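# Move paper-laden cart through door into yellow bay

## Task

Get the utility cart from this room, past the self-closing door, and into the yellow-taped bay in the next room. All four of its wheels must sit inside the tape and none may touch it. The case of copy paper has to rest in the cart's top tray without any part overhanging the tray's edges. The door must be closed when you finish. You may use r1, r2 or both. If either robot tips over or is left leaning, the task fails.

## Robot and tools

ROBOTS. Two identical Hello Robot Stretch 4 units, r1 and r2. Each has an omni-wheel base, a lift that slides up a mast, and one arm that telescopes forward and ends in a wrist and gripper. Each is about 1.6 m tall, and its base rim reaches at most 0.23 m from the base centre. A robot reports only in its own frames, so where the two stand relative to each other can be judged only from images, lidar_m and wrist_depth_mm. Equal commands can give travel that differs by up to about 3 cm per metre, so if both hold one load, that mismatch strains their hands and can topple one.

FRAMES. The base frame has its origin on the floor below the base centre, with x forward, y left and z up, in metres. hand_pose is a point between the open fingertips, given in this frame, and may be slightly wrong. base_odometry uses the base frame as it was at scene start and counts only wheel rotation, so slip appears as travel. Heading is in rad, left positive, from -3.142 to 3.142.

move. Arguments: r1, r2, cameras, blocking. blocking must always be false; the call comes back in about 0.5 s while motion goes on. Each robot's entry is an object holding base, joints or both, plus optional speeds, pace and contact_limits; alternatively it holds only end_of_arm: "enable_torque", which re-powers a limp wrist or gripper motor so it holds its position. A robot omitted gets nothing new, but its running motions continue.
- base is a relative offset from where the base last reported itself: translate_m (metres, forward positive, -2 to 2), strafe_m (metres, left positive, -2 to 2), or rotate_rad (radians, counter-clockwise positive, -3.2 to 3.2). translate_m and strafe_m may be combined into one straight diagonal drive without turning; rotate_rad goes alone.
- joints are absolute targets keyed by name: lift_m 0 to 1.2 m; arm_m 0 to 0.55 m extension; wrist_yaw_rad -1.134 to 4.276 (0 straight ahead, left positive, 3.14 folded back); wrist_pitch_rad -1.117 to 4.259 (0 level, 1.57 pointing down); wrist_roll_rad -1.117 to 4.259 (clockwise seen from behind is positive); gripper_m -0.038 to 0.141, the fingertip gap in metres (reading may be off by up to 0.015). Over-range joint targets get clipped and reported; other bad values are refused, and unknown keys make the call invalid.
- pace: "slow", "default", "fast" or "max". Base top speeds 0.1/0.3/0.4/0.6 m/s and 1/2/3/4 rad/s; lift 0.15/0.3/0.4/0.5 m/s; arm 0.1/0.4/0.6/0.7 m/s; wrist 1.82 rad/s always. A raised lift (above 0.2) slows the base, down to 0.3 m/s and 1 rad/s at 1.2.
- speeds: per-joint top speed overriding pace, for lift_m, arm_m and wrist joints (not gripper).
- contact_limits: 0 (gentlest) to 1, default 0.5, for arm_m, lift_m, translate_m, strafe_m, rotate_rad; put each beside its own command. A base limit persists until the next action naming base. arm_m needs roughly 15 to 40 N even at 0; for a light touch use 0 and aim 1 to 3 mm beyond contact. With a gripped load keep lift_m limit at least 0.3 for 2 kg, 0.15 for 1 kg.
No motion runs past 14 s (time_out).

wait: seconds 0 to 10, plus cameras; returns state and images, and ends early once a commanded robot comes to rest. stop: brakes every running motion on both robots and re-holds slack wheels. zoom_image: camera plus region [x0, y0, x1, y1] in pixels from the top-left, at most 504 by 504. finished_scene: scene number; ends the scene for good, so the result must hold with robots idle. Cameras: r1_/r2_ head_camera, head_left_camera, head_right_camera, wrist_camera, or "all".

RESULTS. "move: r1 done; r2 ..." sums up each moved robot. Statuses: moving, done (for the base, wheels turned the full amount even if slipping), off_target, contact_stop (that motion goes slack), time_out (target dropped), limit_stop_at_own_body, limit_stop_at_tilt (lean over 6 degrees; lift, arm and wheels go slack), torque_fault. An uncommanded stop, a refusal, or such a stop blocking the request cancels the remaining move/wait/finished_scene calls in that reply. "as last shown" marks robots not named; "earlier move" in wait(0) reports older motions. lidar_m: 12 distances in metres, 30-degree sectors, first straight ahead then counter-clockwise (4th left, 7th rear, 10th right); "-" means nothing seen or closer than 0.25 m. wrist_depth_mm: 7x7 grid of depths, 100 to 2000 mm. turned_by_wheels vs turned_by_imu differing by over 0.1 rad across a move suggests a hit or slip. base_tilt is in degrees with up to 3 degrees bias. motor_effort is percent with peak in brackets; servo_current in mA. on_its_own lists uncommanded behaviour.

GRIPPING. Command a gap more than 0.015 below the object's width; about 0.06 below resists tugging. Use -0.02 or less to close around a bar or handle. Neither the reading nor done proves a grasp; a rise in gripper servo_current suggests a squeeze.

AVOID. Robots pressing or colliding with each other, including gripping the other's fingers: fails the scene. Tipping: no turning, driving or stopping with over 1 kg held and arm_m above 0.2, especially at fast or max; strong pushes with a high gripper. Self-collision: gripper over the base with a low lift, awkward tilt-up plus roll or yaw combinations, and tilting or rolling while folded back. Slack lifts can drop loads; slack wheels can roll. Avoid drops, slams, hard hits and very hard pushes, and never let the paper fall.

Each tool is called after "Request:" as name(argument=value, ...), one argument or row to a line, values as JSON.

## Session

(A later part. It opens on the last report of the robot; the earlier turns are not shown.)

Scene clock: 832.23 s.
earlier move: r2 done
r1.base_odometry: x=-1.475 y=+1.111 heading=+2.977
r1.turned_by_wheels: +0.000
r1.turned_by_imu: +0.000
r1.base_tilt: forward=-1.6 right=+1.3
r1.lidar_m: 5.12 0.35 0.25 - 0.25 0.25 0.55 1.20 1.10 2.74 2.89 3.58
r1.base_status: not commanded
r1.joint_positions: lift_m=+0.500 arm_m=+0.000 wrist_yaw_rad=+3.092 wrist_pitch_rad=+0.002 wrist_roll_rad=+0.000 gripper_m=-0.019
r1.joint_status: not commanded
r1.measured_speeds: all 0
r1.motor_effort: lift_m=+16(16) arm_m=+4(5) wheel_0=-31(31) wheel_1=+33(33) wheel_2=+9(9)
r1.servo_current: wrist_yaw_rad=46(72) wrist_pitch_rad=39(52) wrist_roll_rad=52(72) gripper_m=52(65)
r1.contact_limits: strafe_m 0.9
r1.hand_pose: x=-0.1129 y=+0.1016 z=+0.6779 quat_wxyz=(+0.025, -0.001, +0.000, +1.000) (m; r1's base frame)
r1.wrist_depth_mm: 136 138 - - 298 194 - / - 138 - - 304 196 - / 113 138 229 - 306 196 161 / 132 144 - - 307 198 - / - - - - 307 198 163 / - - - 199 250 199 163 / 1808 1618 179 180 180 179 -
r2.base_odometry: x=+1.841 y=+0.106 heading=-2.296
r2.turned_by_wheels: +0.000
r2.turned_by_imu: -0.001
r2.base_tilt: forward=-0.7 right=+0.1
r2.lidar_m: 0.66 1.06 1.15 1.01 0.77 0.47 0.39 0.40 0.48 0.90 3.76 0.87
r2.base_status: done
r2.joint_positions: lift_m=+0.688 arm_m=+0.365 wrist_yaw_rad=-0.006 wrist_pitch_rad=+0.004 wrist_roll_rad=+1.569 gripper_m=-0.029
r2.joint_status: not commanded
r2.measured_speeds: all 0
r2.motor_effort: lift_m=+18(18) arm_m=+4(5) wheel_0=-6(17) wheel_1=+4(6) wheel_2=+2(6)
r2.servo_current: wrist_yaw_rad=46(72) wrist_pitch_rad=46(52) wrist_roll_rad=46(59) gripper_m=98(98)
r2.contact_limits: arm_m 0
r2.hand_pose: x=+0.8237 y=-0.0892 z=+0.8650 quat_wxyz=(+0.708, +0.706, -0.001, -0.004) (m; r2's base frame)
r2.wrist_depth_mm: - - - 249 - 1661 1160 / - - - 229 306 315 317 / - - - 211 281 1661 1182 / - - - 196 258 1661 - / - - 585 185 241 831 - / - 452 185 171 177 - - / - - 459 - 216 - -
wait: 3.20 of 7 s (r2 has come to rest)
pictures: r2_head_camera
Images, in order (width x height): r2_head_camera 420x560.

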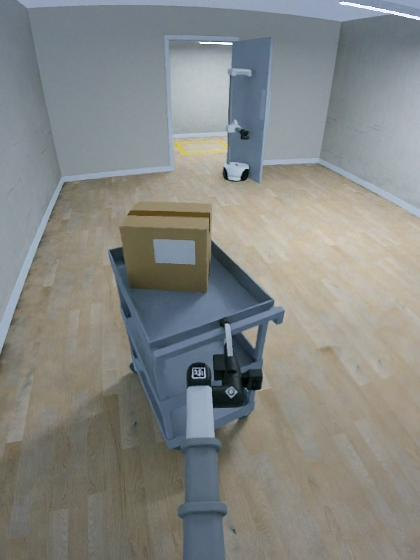

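Request:
move(
  blocking=false,
  r2={"base":{"translate_m":-0.06,"strafe_m":0.3},"pace":"slow"},
  cameras=[],
)

Request:
wait(
  seconds=7,
  cameras=["r2_head_camera"],
)

Scene clock: 838.40 s.
move: r2 moving
r1: as last shown
r1.lidar_m: 5.11 0.31 0.25 - 0.25 0.25 0.54 1.20 1.12 2.75 2.92 3.58
r1.motor_effort: lift_m=+16(16) arm_m=+4(4) wheel_0=-30(31) wheel_1=+33(33) wheel_2=+9(9)
r1.servo_current: wrist_yaw_rad=46(59) wrist_pitch_rad=46(46) wrist_roll_rad=59(65) gripper_m=52(59)
r1.contact_limits: strafe_m 0.9
r1.wrist_depth_mm: 135 138 - - 297 195 - / - 138 - - 304 195 - / 113 138 229 - 304 196 162 / 132 144 - - 307 197 - / - - - - 309 198 163 / - - - 198 251 198 163 / 1708 1661 179 180 179 179 -
r2.base_odometry: x=+1.852 y=+0.099 heading=-2.296
r2.turned_by_wheels: -0.001
r2.turned_by_imu: +0.000
r2.base_tilt: forward=-0.7 right=+0.0
r2.lidar_m: 0.67 1.12 1.16 0.99 0.80 0.46 0.39 0.40 0.51 0.91 3.75 0.86
r2.base_status: translate_m moving; strafe_m moving
r2.joint_positions: lift_m=+0.688 arm_m=+0.365 wrist_yaw_rad=-0.006 wrist_pitch_rad=+0.004 wrist_roll_rad=+1.569 gripper_m=-0.029
r2.joint_status: not commanded
r2.measured_speeds: translate_m=-0.010 strafe_m=+0.051 rotate_rad=+0.000 lift_m=+0.000 arm_m=+0.000 wrist_yaw_rad=+0.000 wrist_pitch_rad=+0.000 wrist_roll_rad=+0.000
r2.motor_effort: lift_m=+18(18) arm_m=+5(5) wheel_0=-11(15) wheel_1=+4(7) wheel_2=+2(4)
r2.servo_current: wrist_yaw_rad=46(59) wrist_pitch_rad=39(46) wrist_roll_rad=39(59) gripper_m=91(104)
r2.contact_limits: arm_m 0
r2.hand_pose: x=+0.8237 y=-0.0892 z=+0.8650 quat_wxyz=(+0.708, +0.706, -0.001, -0.004) (m; r2's base frame)
r2.wrist_depth_mm: - - - 249 - 1661 1160 / - - - 228 300 314 317 / - - - 211 276 1661 504 / - - - 196 257 1708 - / - - 580 184 242 831 - / - 455 185 171 178 - - / - - 462 - 217 - -
pictures: none
No camera images: "cameras" was empty.

Scene clock: 842.20 s.
earlier move: r2 done
r1.base_odometry: x=-1.475 y=+1.111 heading=+2.977
r1.turned_by_wheels: +0.000
r1.turned_by_imu: +0.000
r1.base_tilt: forward=-1.6 right=+1.3
r1.lidar_m: 5.11 0.33 0.25 - 0.25 0.25 0.55 1.21 1.11 2.75 2.92 3.68
r1.base_status: not commanded
r1.joint_positions: lift_m=+0.500 arm_m=+0.000 wrist_yaw_rad=+3.092 wrist_pitch_rad=+0.002 wrist_roll_rad=+0.000 gripper_m=-0.019
r1.joint_status: not commanded
r1.measured_speeds: all 0
r1.motor_effort: lift_m=+16(16) arm_m=+4(5) wheel_0=-31(31) wheel_1=+33(33) wheel_2=+9(9)
r1.servo_current: wrist_yaw_rad=52(72) wrist_pitch_rad=39(52) wrist_roll_rad=46(72) gripper_m=59(59)
r1.contact_limits: strafe_m 0.9
r1.hand_pose: x=-0.1129 y=+0.1016 z=+0.6779 quat_wxyz=(+0.025, -0.001, +0.000, +1.000) (m; r1's base frame)
r1.wrist_depth_mm: 136 137 - - 298 194 - / - 138 - - 303 195 - / 113 138 229 - 304 196 162 / 132 144 - - 307 198 - / - - - - 310 198 163 / - - - 198 250 198 163 / 1756 1618 180 180 179 180 -
r2.base_odometry: x=+2.105 y=-0.048 heading=-2.296
r2.turned_by_wheels: +0.001
r2.turned_by_imu: -0.001
r2.base_tilt: forward=-0.7 right=+0.0
r2.lidar_m: 0.75 1.32 0.81 0.69 0.70 0.46 0.41 0.42 0.49 0.90 4.04 0.80
r2.base_status: done
r2.joint_positions: lift_m=+0.688 arm_m=+0.365 wrist_yaw_rad=-0.007 wrist_pitch_rad=+0.004 wrist_roll_rad=+1.569 gripper_m=-0.029
r2.joint_status: not commanded
r2.measured_speeds: all 0
r2.motor_effort: lift_m=+18(18) arm_m=+5(5) wheel_0=-6(15) wheel_1=+3(7) wheel_2=+3(6)
r2.servo_current: wrist_yaw_rad=59(72) wrist_pitch_rad=52(52) wrist_roll_rad=52(65) gripper_m=98(104)
r2.contact_limits: arm_m 0
r2.hand_pose: x=+0.8236 y=-0.0895 z=+0.8650 quat_wxyz=(+0.708, +0.706, -0.001, -0.004) (m; r2's base frame)
r2.wrist_depth_mm: - - - 175 236 1464 1098 / - - - 175 235 1661 559 / - - 634 175 235 798 - / - - 462 234 234 831 - / - - 484 173 233 831 - / - - 185 173 178 - - / - - 591 - 231 - -
wait: 3.80 of 7 s (r2 has come to rest)
pictures: r2_head_camera
Images, in order (width x height): r2_head_camera 420x560.

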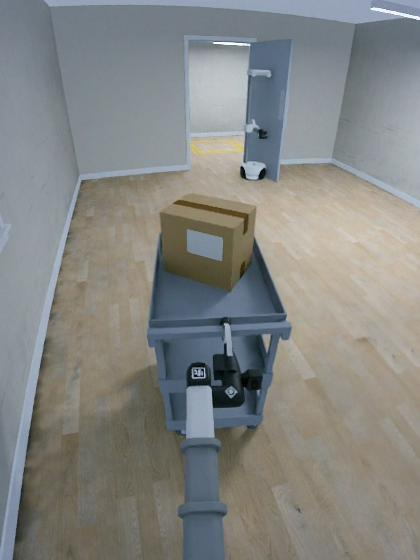

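Request:
move(
  blocking=false,
  r2={"base":{"translate_m":0.9,"strafe_m":-0.1},"pace":"slow"},
  cameras=[],
)

Request:
wait(
  seconds=10,
  cameras=["r2_head_camera"],
)

Scene clock: 851.20 s.
move: r2 moving
r1: as last shown
r1.lidar_m: 5.12 0.33 0.25 - 0.25 0.25 0.55 1.21 1.10 2.76 2.90 3.63
r1.motor_effort: lift_m=+16(16) arm_m=+4(5) wheel_0=-30(31) wheel_1=+33(33) wheel_2=+9(9)
r1.servo_current: wrist_yaw_rad=52(59) wrist_pitch_rad=46(46) wrist_roll_rad=52(65) gripper_m=52(59)
r1.contact_limits: strafe_m 0.9
r1.wrist_depth_mm: 136 137 - - 300 193 - / - 138 - - 303 195 - / 113 138 229 - 306 196 161 / 132 145 - - 306 198 - / - - - - 309 198 163 / - - - 198 251 198 163 / 1708 1576 179 180 179 179 -
r2.base_odometry: x=+2.096 y=-0.057 heading=-2.296
r2.turned_by_wheels: +0.000
r2.turned_by_imu: +0.000
r2.base_tilt: forward=-0.7 right=+0.1
r2.lidar_m: 0.75 1.31 0.83 0.71 0.71 0.50 0.43 0.42 0.52 0.97 4.06 0.81
r2.base_status: translate_m moving; strafe_m moving
r2.joint_positions: lift_m=+0.688 arm_m=+0.365 wrist_yaw_rad=-0.007 wrist_pitch_rad=+0.004 wrist_roll_rad=+1.569 gripper_m=-0.029
r2.joint_status: not commanded
r2.measured_speeds: translate_m=+0.049 strafe_m=-0.006 rotate_rad=-0.002 lift_m=+0.000 arm_m=+0.000 wrist_yaw_rad=+0.000 wrist_pitch_rad=+0.000 wrist_roll_rad=+0.000
r2.motor_effort: lift_m=+18(18) arm_m=+5(5) wheel_0=+5(9) wheel_1=+5(6) wheel_2=-13(13)
r2.servo_current: wrist_yaw_rad=52(65) wrist_pitch_rad=46(52) wrist_roll_rad=46(59) gripper_m=98(98)
r2.contact_limits: arm_m 0
r2.hand_pose: x=+0.8236 y=-0.0895 z=+0.8650 quat_wxyz=(+0.708, +0.706, -0.001, -0.004) (m; r2's base frame)
r2.wrist_depth_mm: - - - 176 238 267 1060 / - - - 176 236 1661 554 / - - 640 174 235 768 - / - - 469 234 235 831 - / - - 484 173 232 820 - / - - 185 172 178 - - / - - 580 - 231 - -
pictures: none
No camera images: "cameras" was empty.

Scene clock: 861.03 s.
earlier move: r2 done
r1.base_odometry: x=-1.475 y=+1.111 heading=+2.977
r1.turned_by_wheels: +0.000
r1.turned_by_imu: -0.001
r1.base_tilt: forward=-1.6 right=+1.3
r1.lidar_m: 5.11 0.35 0.25 - 0.25 0.26 0.54 1.19 1.08 2.75 2.91 2.95
r1.base_status: not commanded
r1.joint_positions: lift_m=+0.500 arm_m=+0.000 wrist_yaw_rad=+3.092 wrist_pitch_rad=+0.002 wrist_roll_rad=+0.000 gripper_m=-0.019
r1.joint_status: not commanded
r1.measured_speeds: all 0
r1.motor_effort: lift_m=+16(16) arm_m=+4(5) wheel_0=-30(31) wheel_1=+33(34) wheel_2=+9(9)
r1.servo_current: wrist_yaw_rad=46(72) wrist_pitch_rad=46(52) wrist_roll_rad=33(72) gripper_m=52(65)
r1.contact_limits: strafe_m 0.9
r1.hand_pose: x=-0.1129 y=+0.1016 z=+0.6779 quat_wxyz=(+0.025, -0.001, +0.000, +1.000) (m; r1's base frame)
r1.wrist_depth_mm: 135 137 - - 300 194 - / - 138 - - 304 195 - / 113 138 229 - 304 196 162 / 131 144 - - 306 197 - / - - - - 309 198 163 / - - - 199 251 198 163 / 1708 1576 179 180 179 179 -
r2.base_odometry: x=+1.433 y=-0.656 heading=-2.295
r2.turned_by_wheels: +0.001
r2.turned_by_imu: +0.005
r2.base_tilt: forward=-0.7 right=+0.1
r2.lidar_m: 0.61 0.77 1.10 0.95 0.99 1.19 1.27 1.27 1.49 2.78 3.74 0.96
r2.base_status: done
r2.joint_positions: lift_m=+0.688 arm_m=+0.365 wrist_yaw_rad=+0.001 wrist_pitch_rad=+0.004 wrist_roll_rad=+1.569 gripper_m=-0.029
r2.joint_status: not commanded
r2.measured_speeds: all 0
r2.motor_effort: lift_m=+18(18) arm_m=+4(5) wheel_0=+5(13) wheel_1=+6(9) wheel_2=-5(14)
r2.servo_current: wrist_yaw_rad=46(65) wrist_pitch_rad=46(52) wrist_roll_rad=52(65) gripper_m=91(98)
r2.contact_limits: arm_m 0
r2.hand_pose: x=+0.8243 y=-0.0872 z=+0.8650 quat_wxyz=(+0.708, +0.706, +0.002, -0.001) (m; r2's base frame)
r2.wrist_depth_mm: - - - - - 1661 1160 / - - - 310 - 1661 1182 / - - - 312 353 359 362 / - - - 213 294 1708 480 / - - - 187 254 1708 535 / - - 186 167 178 691 - / - - 410 - 208 - -
wait: 9.83 of 10 s (r2 has come to rest)
pictures: r2_head_camera
Images, in order (width x height): r2_head_camera 420x560.

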